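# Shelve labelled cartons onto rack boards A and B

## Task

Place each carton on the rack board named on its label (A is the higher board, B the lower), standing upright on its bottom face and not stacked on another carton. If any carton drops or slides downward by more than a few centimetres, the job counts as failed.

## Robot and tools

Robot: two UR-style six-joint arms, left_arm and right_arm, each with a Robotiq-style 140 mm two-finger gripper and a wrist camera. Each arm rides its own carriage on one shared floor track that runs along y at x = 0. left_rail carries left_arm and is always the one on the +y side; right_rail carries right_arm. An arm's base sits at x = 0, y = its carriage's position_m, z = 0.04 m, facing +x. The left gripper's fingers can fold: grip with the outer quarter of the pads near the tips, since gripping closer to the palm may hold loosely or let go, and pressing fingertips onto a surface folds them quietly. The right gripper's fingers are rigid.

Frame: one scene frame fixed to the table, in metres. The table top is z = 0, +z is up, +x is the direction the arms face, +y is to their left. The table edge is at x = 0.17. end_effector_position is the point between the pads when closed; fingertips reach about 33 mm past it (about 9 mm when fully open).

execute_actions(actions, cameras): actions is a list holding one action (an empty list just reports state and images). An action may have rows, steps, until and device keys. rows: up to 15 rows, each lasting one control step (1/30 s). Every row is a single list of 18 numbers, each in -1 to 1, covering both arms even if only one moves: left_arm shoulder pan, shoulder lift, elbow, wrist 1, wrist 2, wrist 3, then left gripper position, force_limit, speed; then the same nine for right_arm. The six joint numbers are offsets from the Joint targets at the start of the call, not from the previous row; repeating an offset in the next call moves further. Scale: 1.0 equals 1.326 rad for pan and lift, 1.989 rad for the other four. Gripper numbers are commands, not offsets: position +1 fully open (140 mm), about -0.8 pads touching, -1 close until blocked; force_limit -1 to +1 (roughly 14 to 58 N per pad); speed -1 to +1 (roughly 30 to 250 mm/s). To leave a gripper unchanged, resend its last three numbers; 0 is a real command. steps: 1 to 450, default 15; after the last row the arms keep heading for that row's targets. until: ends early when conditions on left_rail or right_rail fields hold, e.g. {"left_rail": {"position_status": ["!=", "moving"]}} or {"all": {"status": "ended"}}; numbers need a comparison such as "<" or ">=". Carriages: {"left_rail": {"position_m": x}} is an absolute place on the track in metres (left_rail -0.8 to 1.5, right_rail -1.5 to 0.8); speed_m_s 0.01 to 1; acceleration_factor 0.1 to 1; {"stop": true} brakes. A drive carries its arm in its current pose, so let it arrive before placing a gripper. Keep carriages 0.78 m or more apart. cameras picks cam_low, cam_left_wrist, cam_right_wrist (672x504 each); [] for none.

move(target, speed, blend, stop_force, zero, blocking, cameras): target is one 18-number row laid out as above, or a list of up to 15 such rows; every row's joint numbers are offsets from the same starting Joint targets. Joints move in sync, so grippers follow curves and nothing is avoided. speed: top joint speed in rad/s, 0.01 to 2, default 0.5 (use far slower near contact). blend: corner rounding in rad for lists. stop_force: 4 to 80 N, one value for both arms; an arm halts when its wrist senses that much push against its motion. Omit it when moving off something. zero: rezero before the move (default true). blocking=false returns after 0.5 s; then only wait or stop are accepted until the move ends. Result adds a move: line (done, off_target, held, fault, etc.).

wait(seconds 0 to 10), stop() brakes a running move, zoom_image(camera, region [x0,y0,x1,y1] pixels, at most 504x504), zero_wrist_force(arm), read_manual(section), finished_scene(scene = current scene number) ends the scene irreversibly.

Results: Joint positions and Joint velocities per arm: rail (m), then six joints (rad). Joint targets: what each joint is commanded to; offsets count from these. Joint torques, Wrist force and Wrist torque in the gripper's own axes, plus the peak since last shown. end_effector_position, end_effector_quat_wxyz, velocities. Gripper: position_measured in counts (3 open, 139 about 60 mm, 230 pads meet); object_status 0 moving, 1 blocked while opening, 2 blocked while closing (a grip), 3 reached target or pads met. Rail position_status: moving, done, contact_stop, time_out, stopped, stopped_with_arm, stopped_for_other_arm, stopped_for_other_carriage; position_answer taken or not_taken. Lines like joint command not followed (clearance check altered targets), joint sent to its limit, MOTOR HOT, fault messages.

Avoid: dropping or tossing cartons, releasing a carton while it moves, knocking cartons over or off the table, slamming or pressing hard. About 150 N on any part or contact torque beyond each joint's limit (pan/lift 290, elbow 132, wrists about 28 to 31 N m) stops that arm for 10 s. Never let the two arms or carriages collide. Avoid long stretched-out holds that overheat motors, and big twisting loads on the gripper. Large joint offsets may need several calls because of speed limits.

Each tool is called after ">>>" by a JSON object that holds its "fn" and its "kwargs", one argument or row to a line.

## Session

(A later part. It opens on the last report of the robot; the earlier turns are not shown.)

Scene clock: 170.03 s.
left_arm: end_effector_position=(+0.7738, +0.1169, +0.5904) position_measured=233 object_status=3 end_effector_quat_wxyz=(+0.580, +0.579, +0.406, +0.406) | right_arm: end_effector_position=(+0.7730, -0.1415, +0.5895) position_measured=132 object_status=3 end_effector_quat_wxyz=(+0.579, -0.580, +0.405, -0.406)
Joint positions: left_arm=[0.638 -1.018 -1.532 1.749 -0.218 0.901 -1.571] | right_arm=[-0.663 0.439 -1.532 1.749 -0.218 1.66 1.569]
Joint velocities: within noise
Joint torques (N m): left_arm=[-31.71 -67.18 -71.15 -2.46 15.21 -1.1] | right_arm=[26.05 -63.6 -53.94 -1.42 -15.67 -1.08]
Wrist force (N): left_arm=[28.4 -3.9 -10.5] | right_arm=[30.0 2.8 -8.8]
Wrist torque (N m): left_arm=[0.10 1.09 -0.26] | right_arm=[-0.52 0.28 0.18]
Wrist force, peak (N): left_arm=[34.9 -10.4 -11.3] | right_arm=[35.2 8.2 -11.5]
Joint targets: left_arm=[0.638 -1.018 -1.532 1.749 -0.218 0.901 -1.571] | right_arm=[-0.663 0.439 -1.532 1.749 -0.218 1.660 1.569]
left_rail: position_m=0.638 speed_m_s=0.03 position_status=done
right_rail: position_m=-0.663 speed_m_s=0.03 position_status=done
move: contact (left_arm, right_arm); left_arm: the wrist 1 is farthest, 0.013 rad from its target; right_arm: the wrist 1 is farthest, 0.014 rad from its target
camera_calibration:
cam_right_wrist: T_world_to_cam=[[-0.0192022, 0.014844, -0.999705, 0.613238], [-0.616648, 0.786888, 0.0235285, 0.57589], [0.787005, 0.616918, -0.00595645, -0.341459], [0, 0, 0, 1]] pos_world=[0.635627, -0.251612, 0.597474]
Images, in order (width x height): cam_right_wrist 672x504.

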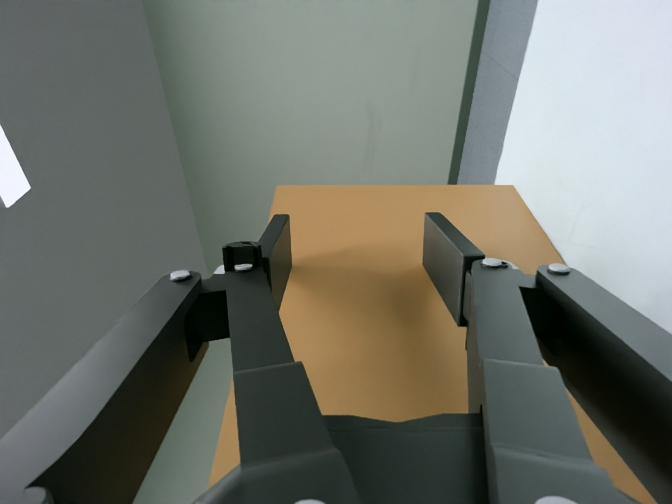

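>>> {"fn": "move", "kwargs": {
  "target": [
    [0,0.0004,0.0015,-0.0018,0,0,-1,-0.5,0,0,0.0004,0.0015,-0.0018,0,0,-0.03,-0.5,0],
    [0.0232,-0.0166,0.0163,-0.0053,0.0154,0,-1,-0.5,0,-0.0232,-0.0166,0.0163,-0.0053,-0.0154,0,-0.03,-0.5,0],
    [-0.1632,-0.1344,0.0775,0.0126,-0.1084,0,-1,-0.5,0,0.0713,-0.1344,0.0775,0.0126,0.0479,0,-0.03,-0.5,0],
    [-0.3879,-0.2415,0.1328,0.0289,-0.2582,0,-1,-0.5,0,0.1973,-0.2415,0.1328,0.0289,0.1320,0,-0.03,-0.5,0]
  ],
  "speed": [0.03,0.06,0.4,0.5],
  "blend": [0,0,0.02,0],
  "cameras": ["cam_right_wrist"]
}}

>>> {"fn": "execute_actions", "kwargs": {
  "actions": [
    {"left_rail":{"position_m":0.703,"speed_m_s":0.5,"acceleration_factor":0.5},"right_rail":{"position_m":-0.707,"speed_m_s":0.5,"acceleration_factor":0.5},"steps":150,"until":{"all":{"status":"ended"}}}
  ],
  "cameras": []
}}

>>> {"fn": "move", "kwargs": {
  "target": [
    [-0.1631,0.1936,0.1955,-0.3247,-0.1087,0,-1,-0.5,0,0.1433,0.1936,0.1955,-0.3247,0.0956,0,-0.03,-0.5,0],
    [-0.1631,0.5070,0.2401,-0.5782,-0.1087,0,-1,-0.5,0,0.1433,0.5070,0.2401,-0.5782,0.0956,0,-0.03,-0.5,0]
  ],
  "speed": 0.4,
  "blend": [0.05,0],
  "cameras": ["cam_right_wrist","cam_left_wrist"]
}}

Scene clock: 197.17 s.
left_arm: end_effector_position=(+0.5091, +0.1337, +0.5979) position_measured=233 object_status=3 end_effector_quat_wxyz=(+0.579, +0.579, +0.406, +0.405) | right_arm: end_effector_position=(+0.5093, -0.1596, +0.5969) position_measured=132 object_status=3 end_effector_quat_wxyz=(+0.578, -0.580, +0.405, -0.406)
Joint positions: left_arm=[0.638 -1.532 -1.852 2.013 -0.161 0.388 -1.571] | right_arm=[-0.663 0.7 -1.852 2.013 -0.16 1.922 1.569]
Joint velocities: within noise
Joint torques (N m): left_arm=[-14.91 -45.12 -39.92 1.37 -2.93 -1.3] | right_arm=[12.76 -37.29 -35.85 0.83 3.34 -0.84]
Wrist force (N): left_arm=[0.0 -0.5 0.1] | right_arm=[0.9 -0.2 1.8]
Wrist torque (N m): left_arm=[-0.01 0.09 -0.30] | right_arm=[-0.75 -0.32 -0.36]
Wrist force, peak (N): left_arm=[30.4 20.2 -12.0] | right_arm=[30.9 -14.1 -8.6]
Joint targets: left_arm=[0.638 -1.533 -1.852 2.013 -0.161 0.388 -1.571] | right_arm=[-0.663 0.700 -1.852 2.014 -0.160 1.922 1.569]
left_rail: position_m=0.638 speed_m_s=0.03 position_status=done
right_rail: position_m=-0.663 speed_m_s=0.03 position_status=done
move: done
camera_calibration:
cam_right_wrist: T_world_to_cam=[[-0.0202452, 0.0139349, -0.999698, 0.616296], [-0.615878, 0.787493, 0.0234492, 0.427077], [0.787582, 0.616166, -0.00736076, -0.122323], [0, 0, 0, 1]] pos_world=[0.371843, -0.269537, 0.605195]
Images, in order (width x height): cam_right_wrist 672x504.

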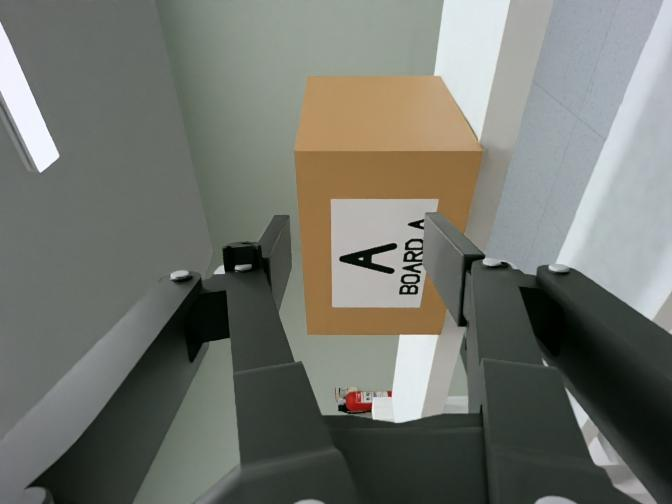

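Scene clock: 198.30 s.
left_arm: end_effector_position=(+0.5090, +0.1991, +0.5979) position_measured=233 object_status=3 end_effector_quat_wxyz=(+0.579, +0.579, +0.406, +0.405) end_effector_velocity=(+0.000, +0.001, +0.001) end_effector_angular_velocity=(-0.002, +0.000, +0.000) | right_arm: end_effector_position=(+0.5092, -0.2036, +0.5970) position_measured=132 object_status=3 end_effector_quat_wxyz=(+0.578, -0.580, +0.405, -0.406)
Joint positions: left_arm=[0.703 -1.533 -1.852 2.013 -0.161 0.388 -1.571] | right_arm=[-0.707 0.7 -1.852 2.014 -0.16 1.922 1.569]
Joint velocities: left_arm=[0.001 0 -0.001 0 0 0.001 -0.001] | right_arm=[within noise]
Joint torques (N m): left_arm=[-11.28 -32 -42.03 1.19 -1.67 -1.02] | right_arm=[10.89 -29.31 -37.98 0.41 2.44 -0.96]
Wrist force (N): left_arm=[0.2 -0.4 0.2] | right_arm=[1.3 -0.3 1.6]
Wrist torque (N m): left_arm=[0.00 0.06 -0.30] | right_arm=[-0.78 -0.42 -0.36]
Wrist force, peak (N): left_arm=[-1.3 -0.5 0.5] | right_arm=[2.1 -0.2 1.8]
Joint targets: left_arm=[0.703 -1.533 -1.852 2.013 -0.161 0.388 -1.571] | right_arm=[-0.707 0.700 -1.852 2.014 -0.160 1.922 1.569]
Tool commands: left_gripper/position=-1.0 left_gripper/force_limit=-0.5 left_gripper/speed=+0.0 right_gripper/position=-0.03 right_gripper/force_limit=-0.5 right_gripper/speed=+0.0
left_rail: position_m=0.703 speed_m_s=0.50 position_status=done
right_rail: position_m=-0.707 speed_m_s=0.50 position_status=done
No camera images: "cameras" was empty.

Scene clock: 201.77 s.
left_arm: end_effector_position=(+0.4239, +0.1809, +0.1151) position_measured=233 object_status=3 end_effector_quat_wxyz=(+0.579, +0.579, +0.406, +0.405) | right_arm: end_effector_position=(+0.4239, -0.1857, +0.1145) position_measured=132 object_status=3 end_effector_quat_wxyz=(+0.578, -0.580, +0.405, -0.406)
Joint positions: left_arm=[0.703 -1.749 -1.18 2.49 -1.311 0.171 -1.571] | right_arm=[-0.707 0.89 -1.18 2.491 -1.31 2.112 1.569]
Joint velocities: within noise
Joint torques (N m): left_arm=[-10.26 -26.44 -1.73 -3.13 -2.31 -1.44] | right_arm=[11.47 -35.82 -4.97 -6.9 3.55 -0.96]
Wrist force (N): left_arm=[-0.3 -0.4 0.4] | right_arm=[0.9 -0.2 1.9]
Wrist torque (N m): left_arm=[-0.02 0.19 -0.30] | right_arm=[-0.68 -0.37 -0.35]
Wrist force, peak (N): left_arm=[1.0 1.8 0.1] | right_arm=[1.9 -2.5 1.7]
Joint targets: left_arm=[0.703 -1.749 -1.180 2.490 -1.311 0.171 -1.571] | right_arm=[-0.707 0.890 -1.180 2.491 -1.310 2.112 1.569]
left_rail: position_m=0.703 speed_m_s=0.50 position_status=done
right_rail: position_m=-0.707 speed_m_s=0.50 position_status=done
move: done
camera_calibration:
cam_left_wrist: T_world_to_cam=[[-0.0176178, 0.00481534, 0.999833, -0.0994816], [-0.640009, -0.76833, -0.00757705, 0.407358], [0.768165, -0.640036, 0.0166181, -0.0289999], [0, 0, 0, 1]] pos_world=[0.281237, 0.294903, 0.103034]
cam_right_wrist: T_world_to_cam=[[-0.0198828, 0.0139287, -0.999705, 0.132491], [-0.615796, 0.787564, 0.0232203, 0.406449], [0.787655, 0.616076, -0.00708176, -0.0425753], [0, 0, 0, 1]] pos_world=[0.286459, -0.29572, 0.122712]
Images, in order (width x height): cam_left_wrist 672x504, cam_right_wrist 672x504.

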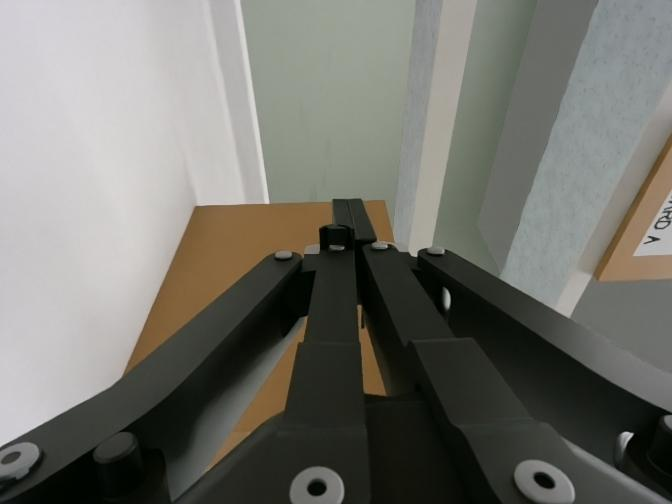

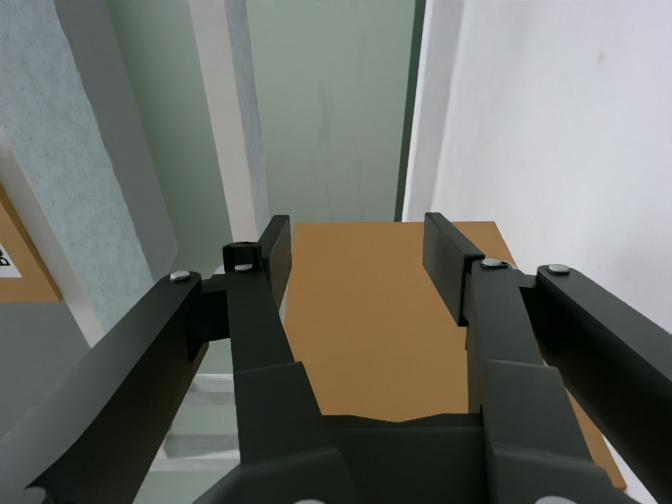

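>>> {"fn": "execute_actions", "kwargs": {
  "actions": [
    {"left_rail":{"position_m":0.6605,"speed_m_s":0.1,"acceleration_factor":0.2},"right_rail":{"position_m":-0.6645,"speed_m_s":0.1,"acceleration_factor":0.2},"steps":150,"until":{"all":{"status":"ended"}}}
  ],
  "cameras": []
}}

>>> {"fn": "execute_actions", "kwargs": {
  "actions": [
    {"left_rail":{"position_m":0.6490,"speed_m_s":0.03,"acceleration_factor":0.2},"right_rail":{"position_m":-0.6530,"speed_m_s":0.03,"acceleration_factor":0.2},"steps":150,"until":{"all":{"status":"ended"}}}
  ],
  "cameras": []
}}

Scene clock: 241.97 s.
left_arm: end_effector_position=(+0.4239, +0.1385, +0.1150) position_measured=233 object_status=3 end_effector_quat_wxyz=(+0.579, +0.579, +0.406, +0.405) | right_arm: end_effector_position=(+0.4239, -0.1433, +0.1144) position_measured=132 object_status=3 end_effector_quat_wxyz=(+0.578, -0.580, +0.405, -0.406)
Joint positions: left_arm=[0.661 -1.749 -1.18 2.49 -1.311 0.171 -1.571] | right_arm=[-0.665 0.89 -1.18 2.491 -1.31 2.112 1.569]
Joint velocities: within noise
Joint torques (N m): left_arm=[-1.59 -28.32 -5.07 -1.39 -1.29 -1.17] | right_arm=[9.81 -36.27 -11.7 -5.41 2.8 -1.08]
Wrist force (N): left_arm=[1.4 -0.2 -1.6] | right_arm=[0.7 -0.1 2.2]
Wrist torque (N m): left_arm=[-0.06 0.19 -0.30] | right_arm=[-0.64 -0.32 -0.35]
Wrist force, peak (N): left_arm=[1.2 -0.9 -1.9] | right_arm=[1.0 -0.1 2.4]
Joint targets: left_arm=[0.661 -1.749 -1.180 2.490 -1.311 0.171 -1.571] | right_arm=[-0.664 0.890 -1.180 2.491 -1.310 2.112 1.569]
Tool commands: left_gripper/position=-1.0 left_gripper/force_limit=-0.5 left_gripper/speed=+0.0 right_gripper/position=-0.03 right_gripper/force_limit=-0.5 right_gripper/speed=+0.0
left_rail: position_m=0.661 speed_m_s=0.10 position_status=done
right_rail: position_m=-0.665 position_m_goal=-0.664 speed_m_s=0.10 position_status=done
No camera images: "cameras" was empty.

Scene clock: 242.83 s.
left_arm: end_effector_position=(+0.4240, +0.1272, +0.1150) position_measured=233 object_status=3 end_effector_quat_wxyz=(+0.579, +0.579, +0.406, +0.405) | right_arm: end_effector_position=(+0.4239, -0.1319, +0.1144) position_measured=132 object_status=3 end_effector_quat_wxyz=(+0.578, -0.580, +0.405, -0.406)
Joint positions: left_arm=[0.649 -1.749 -1.18 2.491 -1.311 0.171 -1.571] | right_arm=[-0.653 0.89 -1.18 2.491 -1.31 2.113 1.569]
Joint velocities: within noise
Joint torques (N m): left_arm=[3.35 -31.33 -33.66 -1.3 8.43 -1.35] | right_arm=[9.25 -39.68 -20.46 -5.15 -8.16 -0.98]
Wrist force (N): left_arm=[29.8 7.4 -18.0] | right_arm=[28.2 -5.9 -12.2]
Wrist torque (N m): left_arm=[-0.24 1.10 -0.42] | right_arm=[-0.14 0.11 0.36]
Wrist force, peak (N): left_arm=[29.8 7.4 -18.0] | right_arm=[28.2 -5.9 -12.2]
Joint targets: left_arm=[0.649 -1.749 -1.180 2.490 -1.311 0.171 -1.571] | right_arm=[-0.653 0.890 -1.180 2.491 -1.310 2.112 1.569]
Tool commands: left_gripper/position=-1.0 left_gripper/force_limit=-0.5 left_gripper/speed=+0.0 right_gripper/position=-0.03 right_gripper/force_limit=-0.5 right_gripper/speed=+0.0
left_rail: position_m=0.649 speed_m_s=0.03 position_status=done
right_rail: position_m=-0.653 speed_m_s=0.03 position_status=done
No camera images: "cameras" was empty.

>>> {"fn": "execute_actions", "kwargs": {
  "actions": [
    {"left_rail":{"position_m":0.6485},"right_rail":{"position_m":-0.6525},"steps":60,"until":{"all":{"status":"ended"}}}
  ],
  "cameras": []
}}

>>> {"fn": "move", "kwargs": {
  "target": [
    [0,-0.0390,-0.0011,0.0271,0,0,-1,-0.5,0,0,-0.0390,-0.0011,0.0271,0,0,-0.03,-0.5,0],
    [0,-0.0771,-0.0031,0.0545,0,0,-1,-0.5,0,0,-0.0771,-0.0031,0.0545,0,0,-0.03,-0.5,0],
    [0.0438,-0.1187,-0.0132,0.0923,0.0292,0,-1,-0.5,0,-0.0338,-0.1187,-0.0132,0.0923,-0.0226,0,-0.03,-0.5,0],
    [0.0861,-0.1582,-0.0257,0.1312,0.0574,0,-1,-0.5,0,-0.0650,-0.1582,-0.0257,0.1312,-0.0433,0,-0.03,-0.5,0],
    [0.0861,-0.2214,-0.0369,0.1845,0.0574,0,-1,-0.5,0,-0.0650,-0.2214,-0.0369,0.1845,-0.0433,0,-0.03,-0.5,0],
    [0.0861,-0.2823,-0.0523,0.2405,0.0574,0,-1,-0.5,0,-0.0650,-0.2823,-0.0523,0.2405,-0.0433,0,-0.03,-0.5,0],
    [0.0861,-0.3378,-0.0719,0.2970,0.0574,0,-1,-0.5,0,-0.0650,-0.3378,-0.0719,0.2970,-0.0433,0,-0.03,-0.5,0],
    [0.0861,-0.3848,-0.0948,0.3513,0.0574,0,-1,-0.5,0,-0.0650,-0.3848,-0.0948,0.3513,-0.0433,0,-0.03,-0.5,0],
    [0.0861,-0.4029,-0.1058,0.3744,0.0574,0,-1,-0.5,0,-0.0650,-0.4029,-0.1058,0.3744,-0.0433,0,-0.03,-0.5,0]
  ],
  "speed": [0.08,0.12,0.17,0.17,0.17,0.17,0.17,0.17,0.15],
  "blend": [0.012,0.012,0.012,0.012,0.012,0.012,0.012,0.012,0]
}}

Scene clock: 275.97 s.
left_arm: end_effector_position=(+0.4239, +0.1265, +0.1150) position_measured=233 object_status=3 end_effector_quat_wxyz=(+0.579, +0.579, +0.406, +0.405) | right_arm: end_effector_position=(+0.4239, -0.1313, +0.1144) position_measured=132 object_status=3 end_effector_quat_wxyz=(+0.578, -0.580, +0.405, -0.406)
Joint positions: left_arm=[0.649 -1.749 -1.18 2.49 -1.311 0.171 -1.571] | right_arm=[-0.653 0.89 -1.18 2.491 -1.31 2.112 1.569]
Joint velocities: within noise
Joint torques (N m): left_arm=[-4.09 -40.22 -46.62 -0.6 16.93 -1.53] | right_arm=[10.17 -45.29 -33.85 -3.64 -15.36 -1.09]
Wrist force (N): left_arm=[37.8 8.8 -20.1] | right_arm=[36.3 -7.1 -15.8]
Wrist torque (N m): left_arm=[-0.17 1.39 -0.43] | right_arm=[-0.02 0.32 0.43]
Wrist force, peak (N): left_arm=[37.7 8.3 -21.4] | right_arm=[36.3 -7.1 -15.8]
Joint targets: left_arm=[0.648 -1.749 -1.180 2.490 -1.311 0.171 -1.571] | right_arm=[-0.652 0.890 -1.180 2.491 -1.310 2.112 1.569]
Tool commands: left_gripper/position=-1.0 left_gripper/force_limit=-0.5 left_gripper/speed=+0.0 right_gripper/position=-0.03 right_gripper/force_limit=-0.5 right_gripper/speed=+0.0
left_rail: position_m=0.649 position_m_goal=0.648 speed_m_s=0.03 position_status=done
right_rail: position_m=-0.653 position_m_goal=-0.652 speed_m_s=0.03 position_status=done
No camera images: "cameras" was empty.

Scene clock: 281.33 s.
left_arm: end_effector_position=(+0.4685, +0.1265, +0.4007) position_measured=233 object_status=3 end_effector_quat_wxyz=(+0.579, +0.579, +0.406, +0.405) | right_arm: end_effector_position=(+0.4686, -0.1311, +0.3999) position_measured=132 object_status=3 end_effector_quat_wxyz=(+0.578, -0.580, +0.405, -0.406)
Joint positions: left_arm=[0.649 -1.635 -1.714 2.28 -0.566 0.286 -1.571] | right_arm=[-0.652 0.804 -1.714 2.281 -0.566 2.026 1.569]
Joint velocities: within noise
Joint torques (N m): left_arm=[-18.47 -48.13 -75.99 -1.56 10.1 -1.6] | right_arm=[16.31 -38.84 -57.07 -1.59 -9.87 -1.01]
Wrist force (N): left_arm=[33.1 -11.5 -10.6] | right_arm=[33.6 3.7 -9.3]
Wrist torque (N m): left_arm=[0.36 1.22 -0.17] | right_arm=[-0.78 0.38 0.38]
Wrist force, peak (N): left_arm=[41.0 -12.1 -13.3] | right_arm=[42.6 4.6 -11.5]
Joint targets: left_arm=[0.648 -1.635 -1.714 2.280 -0.566 0.286 -1.571] | right_arm=[-0.652 0.804 -1.714 2.281 -0.566 2.026 1.569]
left_rail: position_m=0.649 position_m_goal=0.648 speed_m_s=0.03 position_status=done
right_rail: position_m=-0.652 speed_m_s=0.03 position_status=done
move: done
camera_calibration:
cam_left_wrist: T_world_to_cam=[[-0.0176494, 0.00477302, 0.999833, -0.383976], [-0.640024, -0.768317, -0.00763014, 0.396312], [0.768152, -0.640051, 0.0166152, -0.102781], [0, 0, 0, 1]] pos_world=[0.325824, 0.240541, 0.388644]
cam_right_wrist: T_world_to_cam=[[-0.0199954, 0.0139686, -0.999702, 0.417951], [-0.615761, 0.787588, 0.0233208, 0.384211], [0.787679, 0.616044, -0.00714681, -0.109383], [0, 0, 0, 1]] pos_world=[0.331098, -0.241054, 0.408085]

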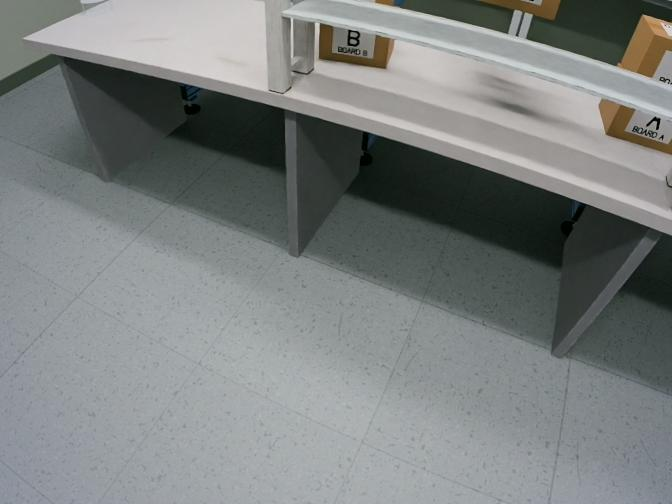

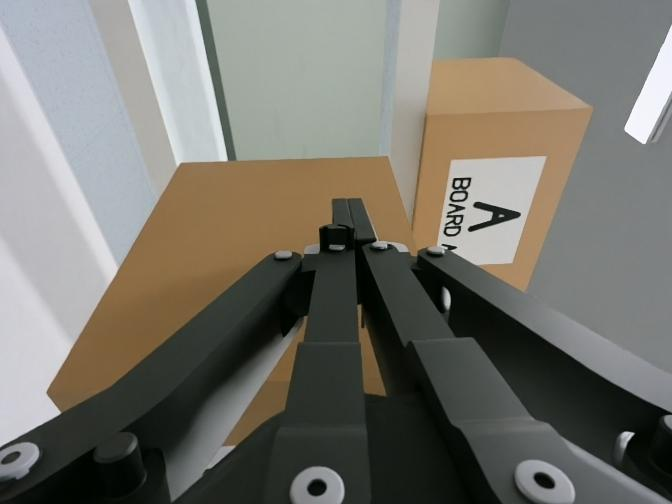

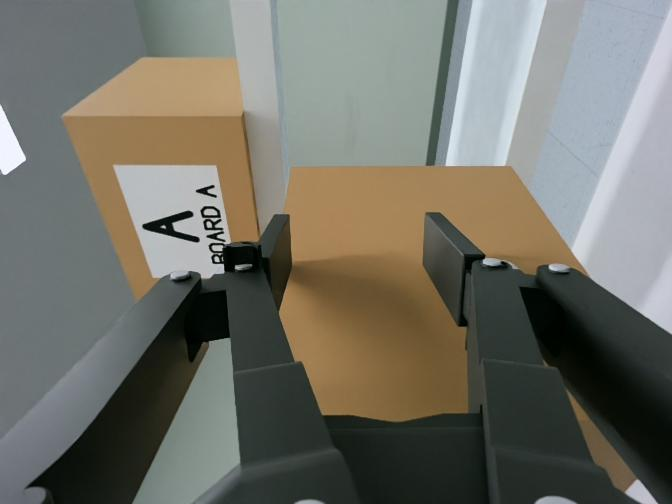

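>>> {"fn": "move", "kwargs": {
  "target": [
    [0.0719,0.0216,-0.0120,-0.0024,0.0479,0,-1,-0.5,0,-0.0504,0.0216,-0.0120,-0.0024,-0.0336,0,-0.03,-0.5,0],
    [0.1402,0.0462,-0.0264,-0.0044,0.0935,0,-1,-0.5,0,-0.0950,0.0462,-0.0264,-0.0044,-0.0634,0,-0.03,-0.5,0],
    [0.2048,0.0733,-0.0430,-0.0059,0.1365,0,-1,-0.5,0,-0.1347,0.0733,-0.0430,-0.0059,-0.0898,0,-0.03,-0.5,0],
    [0.2651,0.1025,-0.0618,-0.0066,0.1767,0,-1,-0.5,0,-0.1699,0.1025,-0.0618,-0.0066,-0.1133,0,-0.03,-0.5,0],
    [0.3212,0.1331,-0.0826,-0.0061,0.2141,0,-1,-0.5,0,-0.2013,0.1331,-0.0826,-0.0061,-0.1342,0,-0.03,-0.5,0],
    [0.3733,0.1649,-0.1052,-0.0047,0.2489,0,-1,-0.5,0,-0.2292,0.1649,-0.1052,-0.0047,-0.1528,0,-0.03,-0.5,0],
    [0.4210,0.1976,-0.1296,-0.0021,0.2806,0,-1,-0.5,0,-0.2539,0.1976,-0.1296,-0.0021,-0.1693,0,-0.03,-0.5,0],
    [0.4648,0.2309,-0.1558,0.0018,0.3098,0,-1,-0.5,0,-0.2762,0.2309,-0.1558,0.0018,-0.1841,0,-0.03,-0.5,0]
  ],
  "speed": 0.16,
  "blend": [0.012,0.012,0.012,0.012,0.012,0.012,0.012,0]
}}

>>> {"fn": "move", "kwargs": {
  "target": [0,0.0555,0.0293,-0.0663,0,0,-1,-0.5,0,0,0.0555,0.0293,-0.0663,0,0,-0.03,-0.5,0],
  "speed": 0.035,
  "stop_force": 8
}}

Scene clock: 298.30 s.
left_arm: end_effector_position=(+0.7739, +0.1269, +0.4008) position_measured=233 object_status=3 end_effector_quat_wxyz=(+0.580, +0.579, +0.406, +0.405) | right_arm: end_effector_position=(+0.7739, -0.1315, +0.3997) position_measured=132 object_status=3 end_effector_quat_wxyz=(+0.578, -0.580, +0.405, -0.406)
Joint positions: left_arm=[0.648 -1.019 -1.408 1.97 -0.563 0.902 -1.571] | right_arm=[-0.653 0.438 -1.408 1.971 -0.562 1.66 1.569]
Joint velocities: within noise
Joint torques (N m): left_arm=[-7.45 -43.14 -75.07 -3.32 15.07 -1.69] | right_arm=[-6.29 -122.8 -122.73 -19.4 -12.76 -1.22]
Wrist force (N): left_arm=[25.4 -12.4 -8.5] | right_arm=[20.3 96.8 -25.8]
Wrist torque (N m): left_arm=[0.37 1.01 -0.16] | right_arm=[7.64 0.50 -0.59]
Wrist force, peak (N): left_arm=[39.7 -11.9 -11.5] | right_arm=[5.1 18.4 -137.0]
Joint targets: left_arm=[0.648 -1.019 -1.408 1.970 -0.563 0.902 -1.571] | right_arm=[-0.652 0.438 -1.408 1.971 -0.562 1.660 1.569]
left_rail: position_m=0.648 speed_m_s=0.03 position_status=done
right_rail: position_m=-0.653 position_m_goal=-0.652 speed_m_s=0.03 position_status=done
move: done
camera_calibration:
cam_left_wrist: T_world_to_cam=[[-0.0178462, 0.00486099, 0.999829, -0.378553], [-0.639931, -0.768394, -0.00768652, 0.592034], [0.768225, -0.639959, 0.0168236, -0.337315], [0, 0, 0, 1]] pos_world=[0.631239, 0.240887, 0.388714]
cam_right_wrist: T_world_to_cam=[[-0.020283, 0.0143525, -0.999691, 0.424194], [-0.615719, 0.787606, 0.0238001, 0.572305], [0.787704, 0.616012, -0.00713792, -0.349628], [0, 0, 0, 1]] pos_world=[0.636387, -0.241464, 0.407947]

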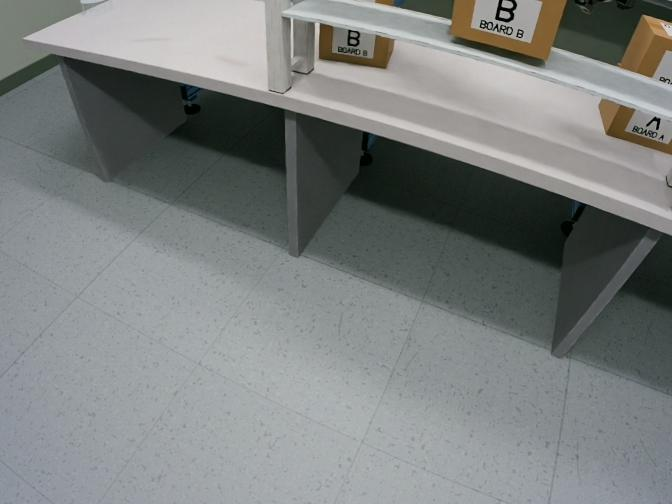

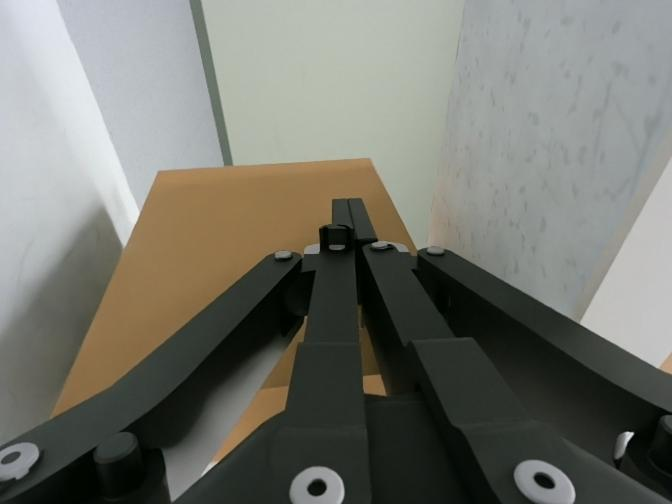

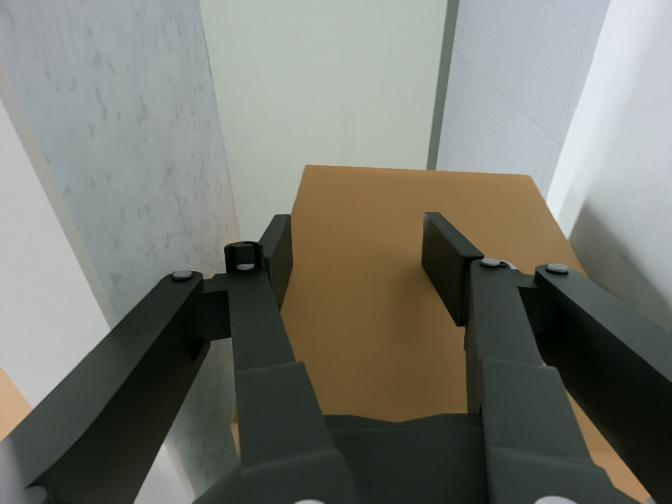

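Scene clock: 309.10 s.
left_arm: end_effector_position=(+0.7745, +0.1263, +0.3857) position_measured=233 object_status=3 end_effector_quat_wxyz=(+0.580, +0.579, +0.406, +0.405) | right_arm: end_effector_position=(+0.7734, -0.1320, +0.3973) position_measured=132 object_status=3 end_effector_quat_wxyz=(+0.577, -0.581, +0.406, -0.406)
Joint positions: left_arm=[0.649 -1.019 -1.392 1.983 -0.591 0.902 -1.571] | right_arm=[-0.652 0.438 -1.407 1.973 -0.561 1.661 1.569]
Joint velocities: within noise
Joint torques (N m): left_arm=[-13.25 -77.85 -66.95 -3.11 14.65 -1.58] | right_arm=[8.63 -97.31 -72.14 -12.94 -2.81 0]
Wrist force (N): left_arm=[28.4 -4.7 -8.9] | right_arm=[27.6 54.8 -1.6]
Wrist torque (N m): left_arm=[0.09 1.09 -0.30] | right_arm=[1.67 0.19 -1.32]
Wrist force, peak (N): left_arm=[29.0 -4.7 -9.3] | right_arm=[21.4 98.0 -27.3]
Joint targets: left_arm=[0.648 -1.019 -1.392 1.983 -0.591 0.902 -1.571] | right_arm=[-0.652 0.438 -1.407 1.973 -0.561 1.661 1.569]
Tool commands: left_gripper/position=-1.0 left_gripper/force_limit=-0.5 left_gripper/speed=+0.0 right_gripper/position=-0.027451 right_gripper/force_limit=-0.498039 right_gripper/speed=+0.003922
TORQUE FAULT: the external load on joint 5 (wrist 1) of the right arm reached its load limit, and that arm stopped for 10 seconds. A torque fault puts only its own arm into a fault stop. That arm's remaining commands of this call were not run. That arm's target is now where it stood when the stop ended, not its last command. That arm keeps its grip as last carried out and accepts commands again: back off and push less far. That arm stops again whenever a joint's load reaches its limit.
left_rail: position_m=0.649 position_m_goal=0.648 speed_m_s=0.03 position_status=done
right_rail: position_m=-0.652 speed_m_s=0.03 position_status=done
move: fault (right_arm; stop_force had ended the path), contact (left_arm; braked at the fault stop of right_arm); left_arm: the wrist 1 is farthest, 0.104 rad from its target; right_arm: the wrist 1 is farthest, 0.133 rad from its target
camera_calibration:
cam_left_wrist: T_world_to_cam=[[-0.0178576, 0.00487799, 0.999829, -0.36341], [-0.639897, -0.768422, -0.00768, 0.591785], [0.768253, -0.639924, 0.0168436, -0.337852], [0, 0, 0, 1]] pos_world=[0.631747, 0.240314, 0.373583]
cam_right_wrist: T_world_to_cam=[[-0.0235956, 0.0128087, -0.99964, 0.424071], [-0.615147, 0.788028, 0.0246173, 0.571811], [0.788059, 0.615506, -0.0107148, -0.3479], [0, 0, 0, 1]] pos_world=[0.63592, -0.241901, 0.406114]

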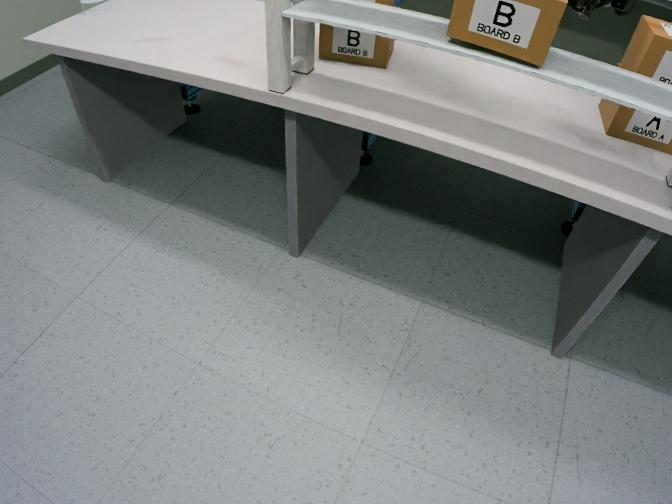

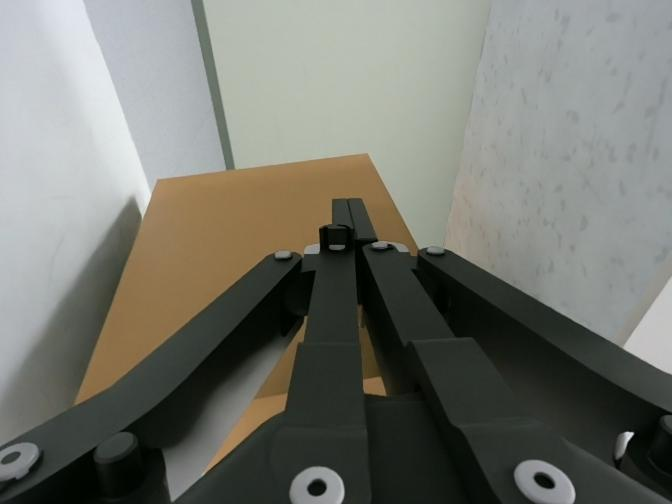

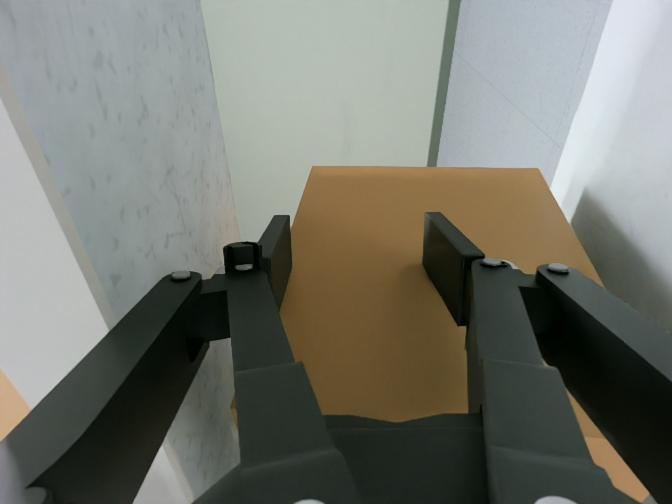

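>>> {"fn": "move", "kwargs": {
  "target": [0,0,0,0,0,0,-1,-0.5,0,0,0.0145,0.0108,-0.0284,0,0,-0.03,-0.5,0],
  "speed": 0.04
}}

Scene clock: 320.87 s.
left_arm: end_effector_position=(+0.7745, +0.1263, +0.3857) position_measured=233 object_status=3 end_effector_quat_wxyz=(+0.580, +0.579, +0.406, +0.405) | right_arm: end_effector_position=(+0.7740, -0.1318, +0.3813) position_measured=132 object_status=3 end_effector_quat_wxyz=(+0.582, -0.576, +0.403, -0.408)
Joint positions: left_arm=[0.649 -1.019 -1.392 1.983 -0.591 0.902 -1.571] | right_arm=[-0.652 0.438 -1.388 1.994 -0.617 1.661 1.569]
Joint velocities: within noise
Joint torques (N m): left_arm=[-16.67 -78.74 -65.34 -3.67 14.26 -1.35] | right_arm=[28.21 -47.59 -35.68 -11.12 -14.9 -0.47]
Wrist force (N): left_arm=[28.4 -13.3 -9.3] | right_arm=[30.3 4.1 -8.2]
Wrist torque (N m): left_arm=[0.28 1.13 -0.14] | right_arm=[-0.41 0.10 0.59]
Wrist force, peak (N): left_arm=[28.5 -13.4 -9.3] | right_arm=[28.9 55.5 -10.2]
Joint targets: left_arm=[0.648 -1.019 -1.392 1.983 -0.591 0.902 -1.571] | right_arm=[-0.652 0.438 -1.388 1.994 -0.617 1.661 1.569]
left_rail: position_m=0.649 position_m_goal=0.648 speed_m_s=0.03 position_status=done
right_rail: position_m=-0.652 speed_m_s=0.03 position_status=done
move: done
camera_calibration:
cam_left_wrist: T_world_to_cam=[[-0.0178495, 0.00486463, 0.999829, -0.36341], [-0.639892, -0.768426, -0.00768493, 0.591791], [0.768257, -0.63992, 0.0168288, -0.337847], [0, 0, 0, 1]] pos_world=[0.631749, 0.240321, 0.373582]
cam_right_wrist: T_world_to_cam=[[-0.00934043, 0.019479, -0.999767, 0.398002], [-0.615477, 0.787873, 0.0211007, 0.573913], [0.7881, 0.61553, 0.00462978, -0.354548], [0, 0, 0, 1]] pos_world=[0.636366, -0.241688, 0.38744]

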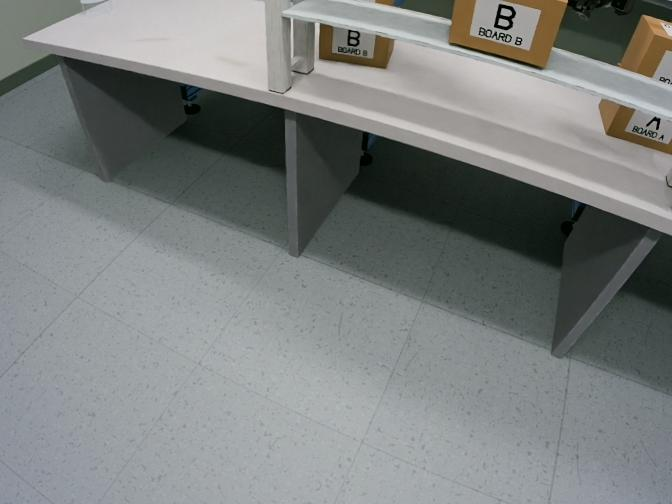

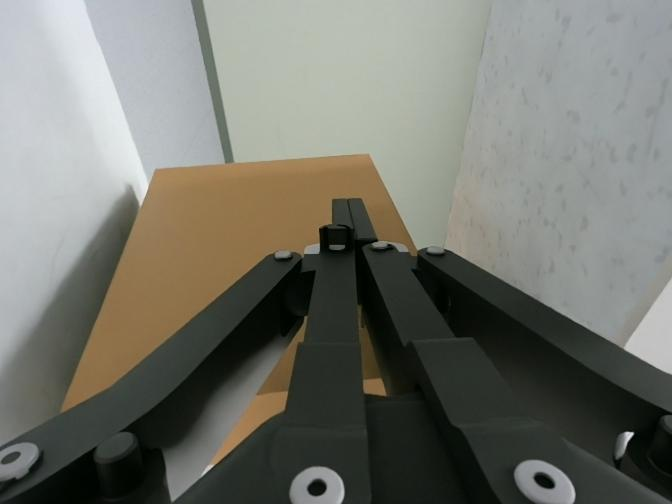

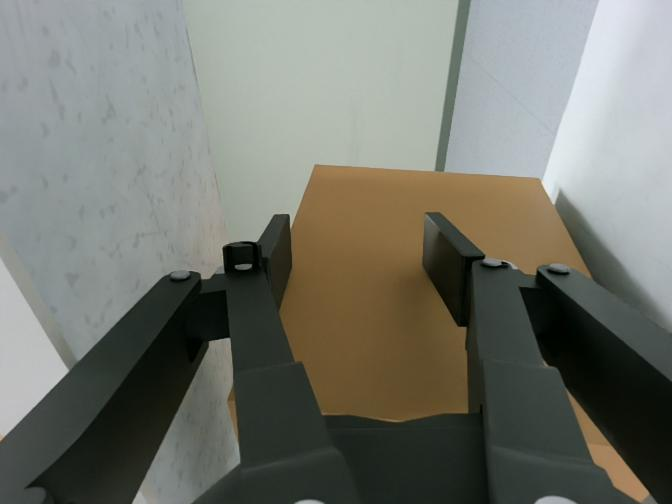

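>>> {"fn": "move", "kwargs": {
  "target": [0,0.0437,0.0226,-0.0523,0,0,-1,-0.5,0,0,0.0407,0.0176,-0.0387,0,0,-0.03,-0.5,0],
  "speed": 0.035,
  "stop_force": 8
}}

Scene clock: 330.37 s.
left_arm: end_effector_position=(+0.7747, +0.1259, +0.3648) position_measured=233 object_status=3 end_effector_quat_wxyz=(+0.580, +0.579, +0.406, +0.405) | right_arm: end_effector_position=(+0.7744, -0.1316, +0.3639) position_measured=132 object_status=3 end_effector_quat_wxyz=(+0.581, -0.577, +0.404, -0.408)
Joint positions: left_arm=[0.649 -1.019 -1.37 2 -0.631 0.902 -1.571] | right_arm=[-0.652 0.438 -1.37 2.006 -0.643 1.661 1.569]
Joint velocities: within noise
Joint torques (N m): left_arm=[-27.25 -82.84 -72.4 -3.13 14.37 -1.17] | right_arm=[21.22 -75.52 -52.26 -2.29 -14.79 0.3]
Wrist force (N): left_arm=[32.4 -8.6 -9.9] | right_arm=[34.6 6.2 -9.7]
Wrist torque (N m): left_arm=[0.10 1.26 -0.18] | right_arm=[-0.47 0.14 -0.06]
Wrist force, peak (N): left_arm=[33.8 -8.7 -12.2] | right_arm=[35.2 4.7 -9.9]
Joint targets: left_arm=[0.648 -1.019 -1.370 2.000 -0.631 0.902 -1.571] | right_arm=[-0.652 0.438 -1.370 2.006 -0.643 1.661 1.569]
left_rail: position_m=0.649 position_m_goal=0.648 speed_m_s=0.03 position_status=done
right_rail: position_m=-0.652 speed_m_s=0.03 position_status=done
move: contact (left_arm, right_arm); left_arm: the wrist 1 is farthest, 0.064 rad from its target; right_arm: the wrist 1 is farthest, 0.051 rad from its target
camera_calibration:
cam_left_wrist: T_world_to_cam=[[-0.0181463, 0.00534614, 0.999821, -0.342391], [-0.63989, -0.76843, -0.00750481, 0.591398], [0.768253, -0.639911, 0.0173651, -0.338182], [0, 0, 0, 1]] pos_world=[0.632026, 0.239872, 0.35264]
cam_right_wrist: T_world_to_cam=[[-0.0128845, 0.0178206, -0.999758, 0.383135], [-0.6154, 0.787908, 0.0219754, 0.574018], [0.788109, 0.615535, 0.000814979, -0.353568], [0, 0, 0, 1]] pos_world=[0.636838, -0.241468, 0.370717]

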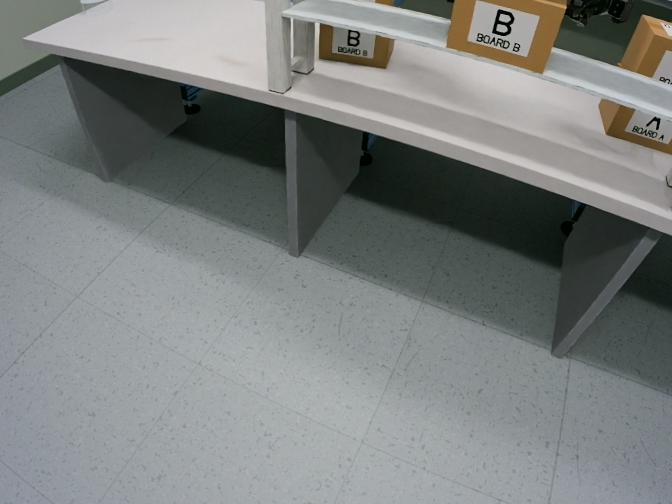

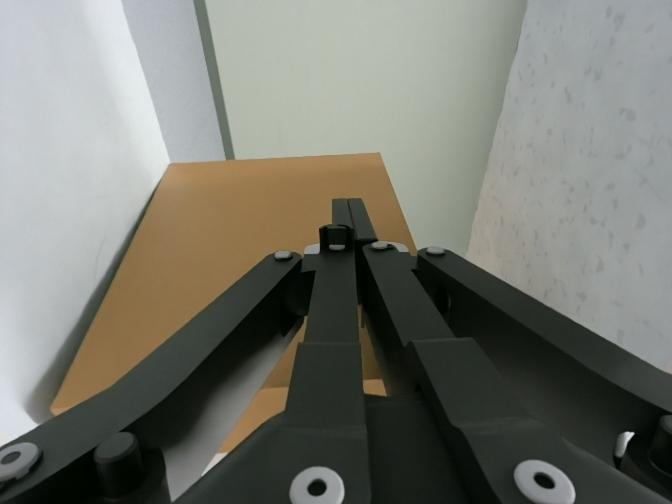

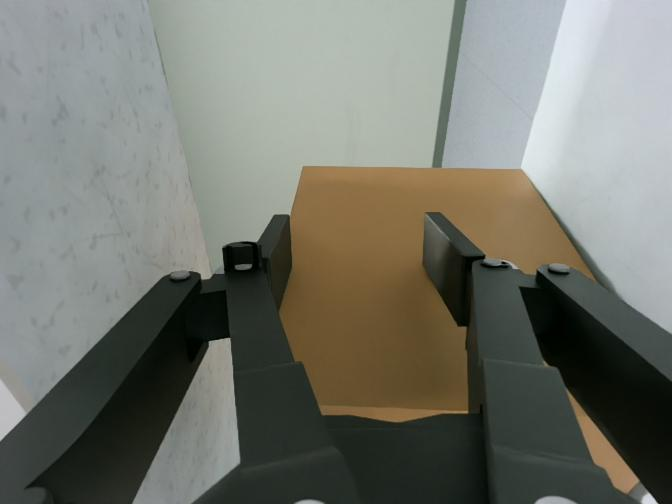

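>>> {"fn": "move", "kwargs": {
  "target": [
    [0,0.0024,0.0013,-0.0028,0,0,-1,-0.5,0,0,0.0024,0.0013,-0.0028,0,0,-0.03,-0.5,0],
    [0.0125,-0.0112,0.0125,-0.0050,0.0083,0,-1,-0.5,0,-0.0215,-0.0112,0.0125,-0.0050,-0.0143,0,-0.03,-0.5,0],
    [-0.1197,-0.1004,0.0819,-0.0149,-0.0798,0,-1,-0.5,0,0.0443,-0.1004,0.0819,-0.0149,0.0296,0,-0.03,-0.5,0],
    [-0.3874,-0.2215,0.1611,-0.0134,-0.2583,0,-1,-0.5,0,0.1981,-0.2215,0.1611,-0.0134,0.1321,0,-0.03,-0.5,0],
    [-0.3874,-0.3625,0.0046,0.2372,-0.2583,0,-1,-0.5,0,0.1981,-0.3625,0.0046,0.2372,0.1321,0,-0.03,-0.5,0]
  ],
  "speed": [0.03,0.06,0.3,0.4,0.5],
  "blend": [0,0,0.02,0.03,0]
}}

>>> {"fn": "execute_actions", "kwargs": {
  "actions": [
    {"left_rail":{"position_m":0.208,"speed_m_s":0.5,"acceleration_factor":0.5},"right_rail":{"position_m":-1.202,"speed_m_s":0.5,"acceleration_factor":0.5},"steps":150,"until":{"all":{"status":"ended"}}}
  ]
}}

Scene clock: 362.70 s.
left_arm: end_effector_position=(+0.5093, +0.1436, +0.5995) position_measured=233 object_status=3 end_effector_quat_wxyz=(+0.580, +0.579, +0.406, +0.405) | right_arm: end_effector_position=(+0.5105, -0.1482, +0.5980) position_measured=132 object_status=3 end_effector_quat_wxyz=(+0.581, -0.577, +0.405, -0.407)
Joint positions: left_arm=[0.649 -1.532 -1.85 2.009 -0.159 0.388 -1.571] | right_arm=[-0.652 0.7 -1.85 2.015 -0.172 1.923 1.569]
Joint velocities: within noise
Joint torques (N m): left_arm=[-15.62 -46.07 -58.69 1.15 -1.65 -1.61] | right_arm=[9.54 -35.93 -52.27 0.56 3.55 0.15]
Wrist force (N): left_arm=[0.1 -0.3 0.1] | right_arm=[-3.8 0.2 2.0]
Wrist torque (N m): left_arm=[0.00 0.08 -0.30] | right_arm=[-0.65 0.73 -0.36]
Wrist force, peak (N): left_arm=[33.0 -1.8 -12.9] | right_arm=[34.8 1.6 -11.7]
Joint targets: left_arm=[0.648 -1.532 -1.851 2.009 -0.159 0.388 -1.571] | right_arm=[-0.652 0.700 -1.850 2.015 -0.171 1.923 1.569]
left_rail: position_m=0.649 position_m_goal=0.648 speed_m_s=0.03 position_status=done
right_rail: position_m=-0.652 speed_m_s=0.03 position_status=done
move: done
camera_calibration:
cam_left_wrist: T_world_to_cam=[[-0.0176878, 0.00517981, 0.99983, -0.582176], [-0.639826, -0.768485, -0.00733774, 0.436818], [0.768316, -0.639847, 0.016907, -0.126752], [0, 0, 0, 1]] pos_world=[0.366576, 0.257602, 0.587425]
cam_right_wrist: T_world_to_cam=[[-0.0140796, 0.0191353, -0.999718, 0.614867], [-0.615329, 0.787913, 0.0237472, 0.41851], [0.788145, 0.615489, 0.00068102, -0.135439], [0, 0, 0, 1]] pos_world=[0.372924, -0.258154, 0.604847]

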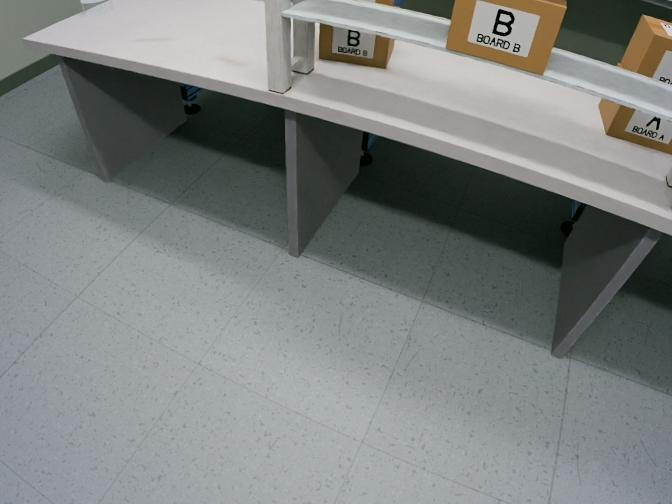

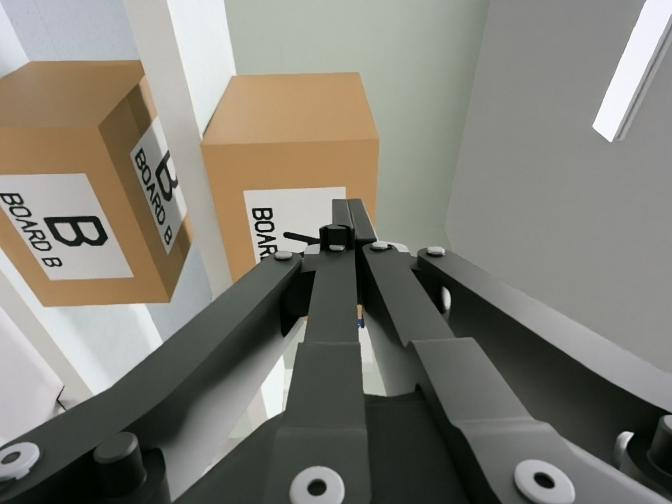

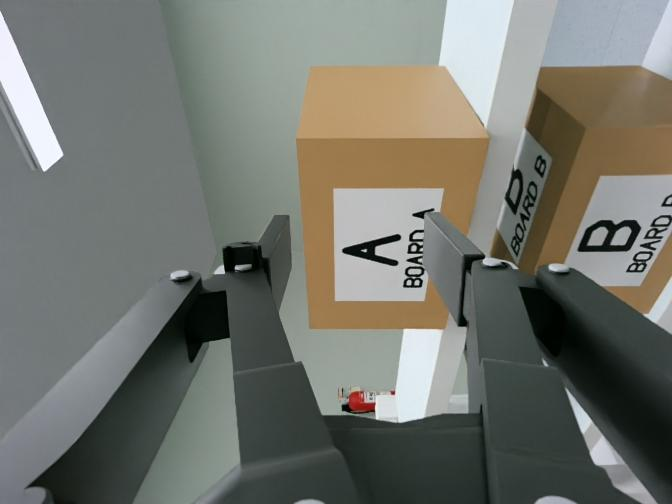

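Scene clock: 365.53 s.
left_arm: end_effector_position=(+0.5093, -0.2968, +0.5997) position_measured=233 object_status=3 end_effector_quat_wxyz=(+0.580, +0.579, +0.406, +0.405) | right_arm: end_effector_position=(+0.5105, -0.6977, +0.5982) position_measured=132 object_status=3 end_effector_quat_wxyz=(+0.581, -0.577, +0.405, -0.407) end_effector_velocity=(+0.001, -0.002, +0.000) end_effector_angular_velocity=(+0.000, +0.000, -0.002)
Joint positions: left_arm=[0.208 -1.532 -1.851 2.009 -0.159 0.388 -1.571] | right_arm=[-1.202 0.7 -1.85 2.015 -0.171 1.923 1.569]
Joint velocities: left_arm=[within noise] | right_arm=[-0.001 -0.001 0 0 0.001 0.001 0]
Joint torques (N m): left_arm=[-7.18 -29.94 -56.7 1.1 2.23 -1.43] | right_arm=[0.99 -20.39 -45.8 -0.05 2.77 0.23]
Wrist force (N): left_arm=[-0.1 -0.4 0.4] | right_arm=[-3.9 0.2 2.0]
Wrist torque (N m): left_arm=[-0.02 0.12 -0.30] | right_arm=[-0.64 0.75 -0.36]
Wrist force, peak (N): left_arm=[-0.6 -0.7 0.9] | right_arm=[-5.2 0.1 2.4]
Joint targets: left_arm=[0.208 -1.532 -1.851 2.009 -0.159 0.388 -1.571] | right_arm=[-1.202 0.700 -1.850 2.015 -0.171 1.923 1.569]
Tool commands: left_gripper/position=-1.0 left_gripper/force_limit=-0.5 left_gripper/speed=+0.0 right_gripper/position=-0.03 right_gripper/force_limit=-0.5 right_gripper/speed=+0.0
left_rail: position_m=0.208 speed_m_s=0.50 position_status=done
right_rail: position_m=-1.202 speed_m_s=0.50 position_status=done
camera_calibration:
cam_left_wrist: T_world_to_cam=[[-0.0176896, 0.00523248, 0.99983, -0.580008], [-0.639852, -0.768464, -0.00729901, 0.0983056], [0.768295, -0.639872, 0.0169419, -0.408605], [0, 0, 0, 1]] pos_world=[0.36657, -0.182876, 0.58755]
cam_right_wrist: T_world_to_cam=[[-0.0140286, 0.0191781, -0.999718, 0.625533], [-0.61533, 0.787912, 0.0237496, 0.851425], [0.788145, 0.615489, 0.000747536, 0.202739], [0, 0, 0, 1]] pos_world=[0.372895, -0.807629, 0.604984]

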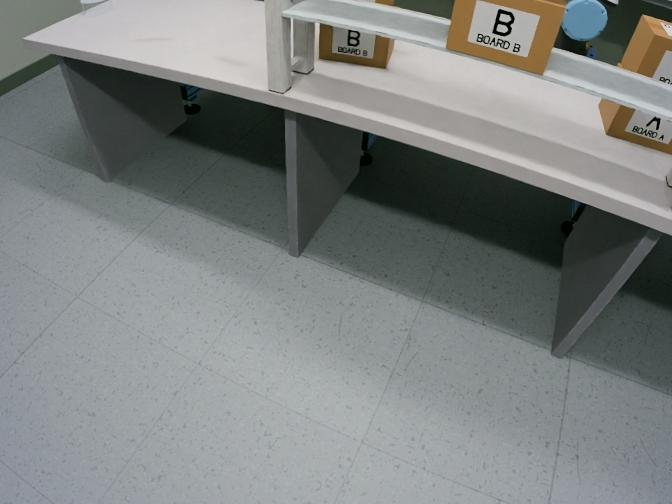

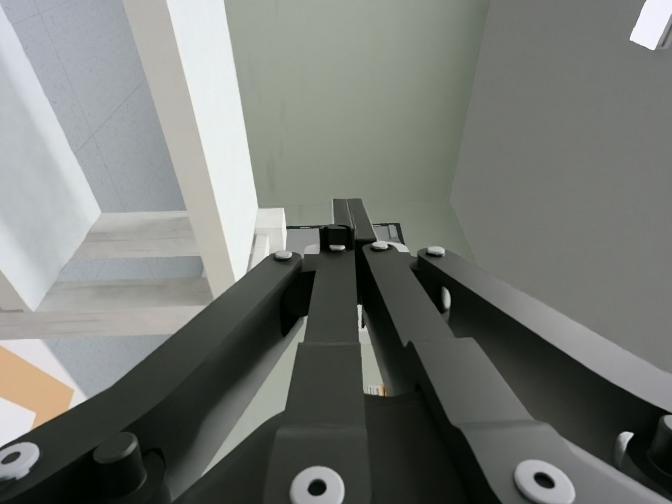

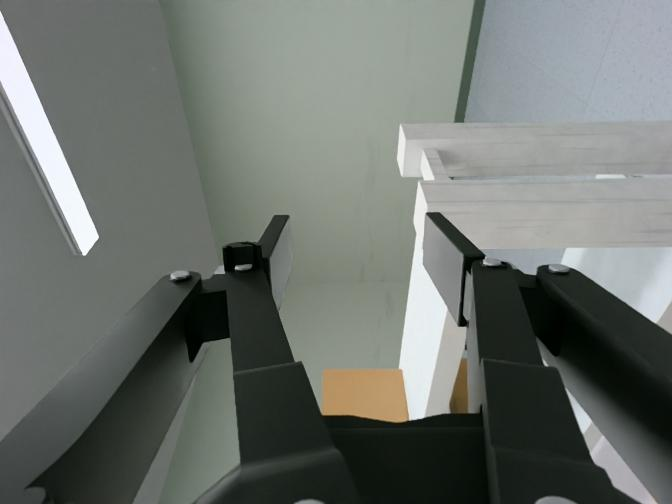

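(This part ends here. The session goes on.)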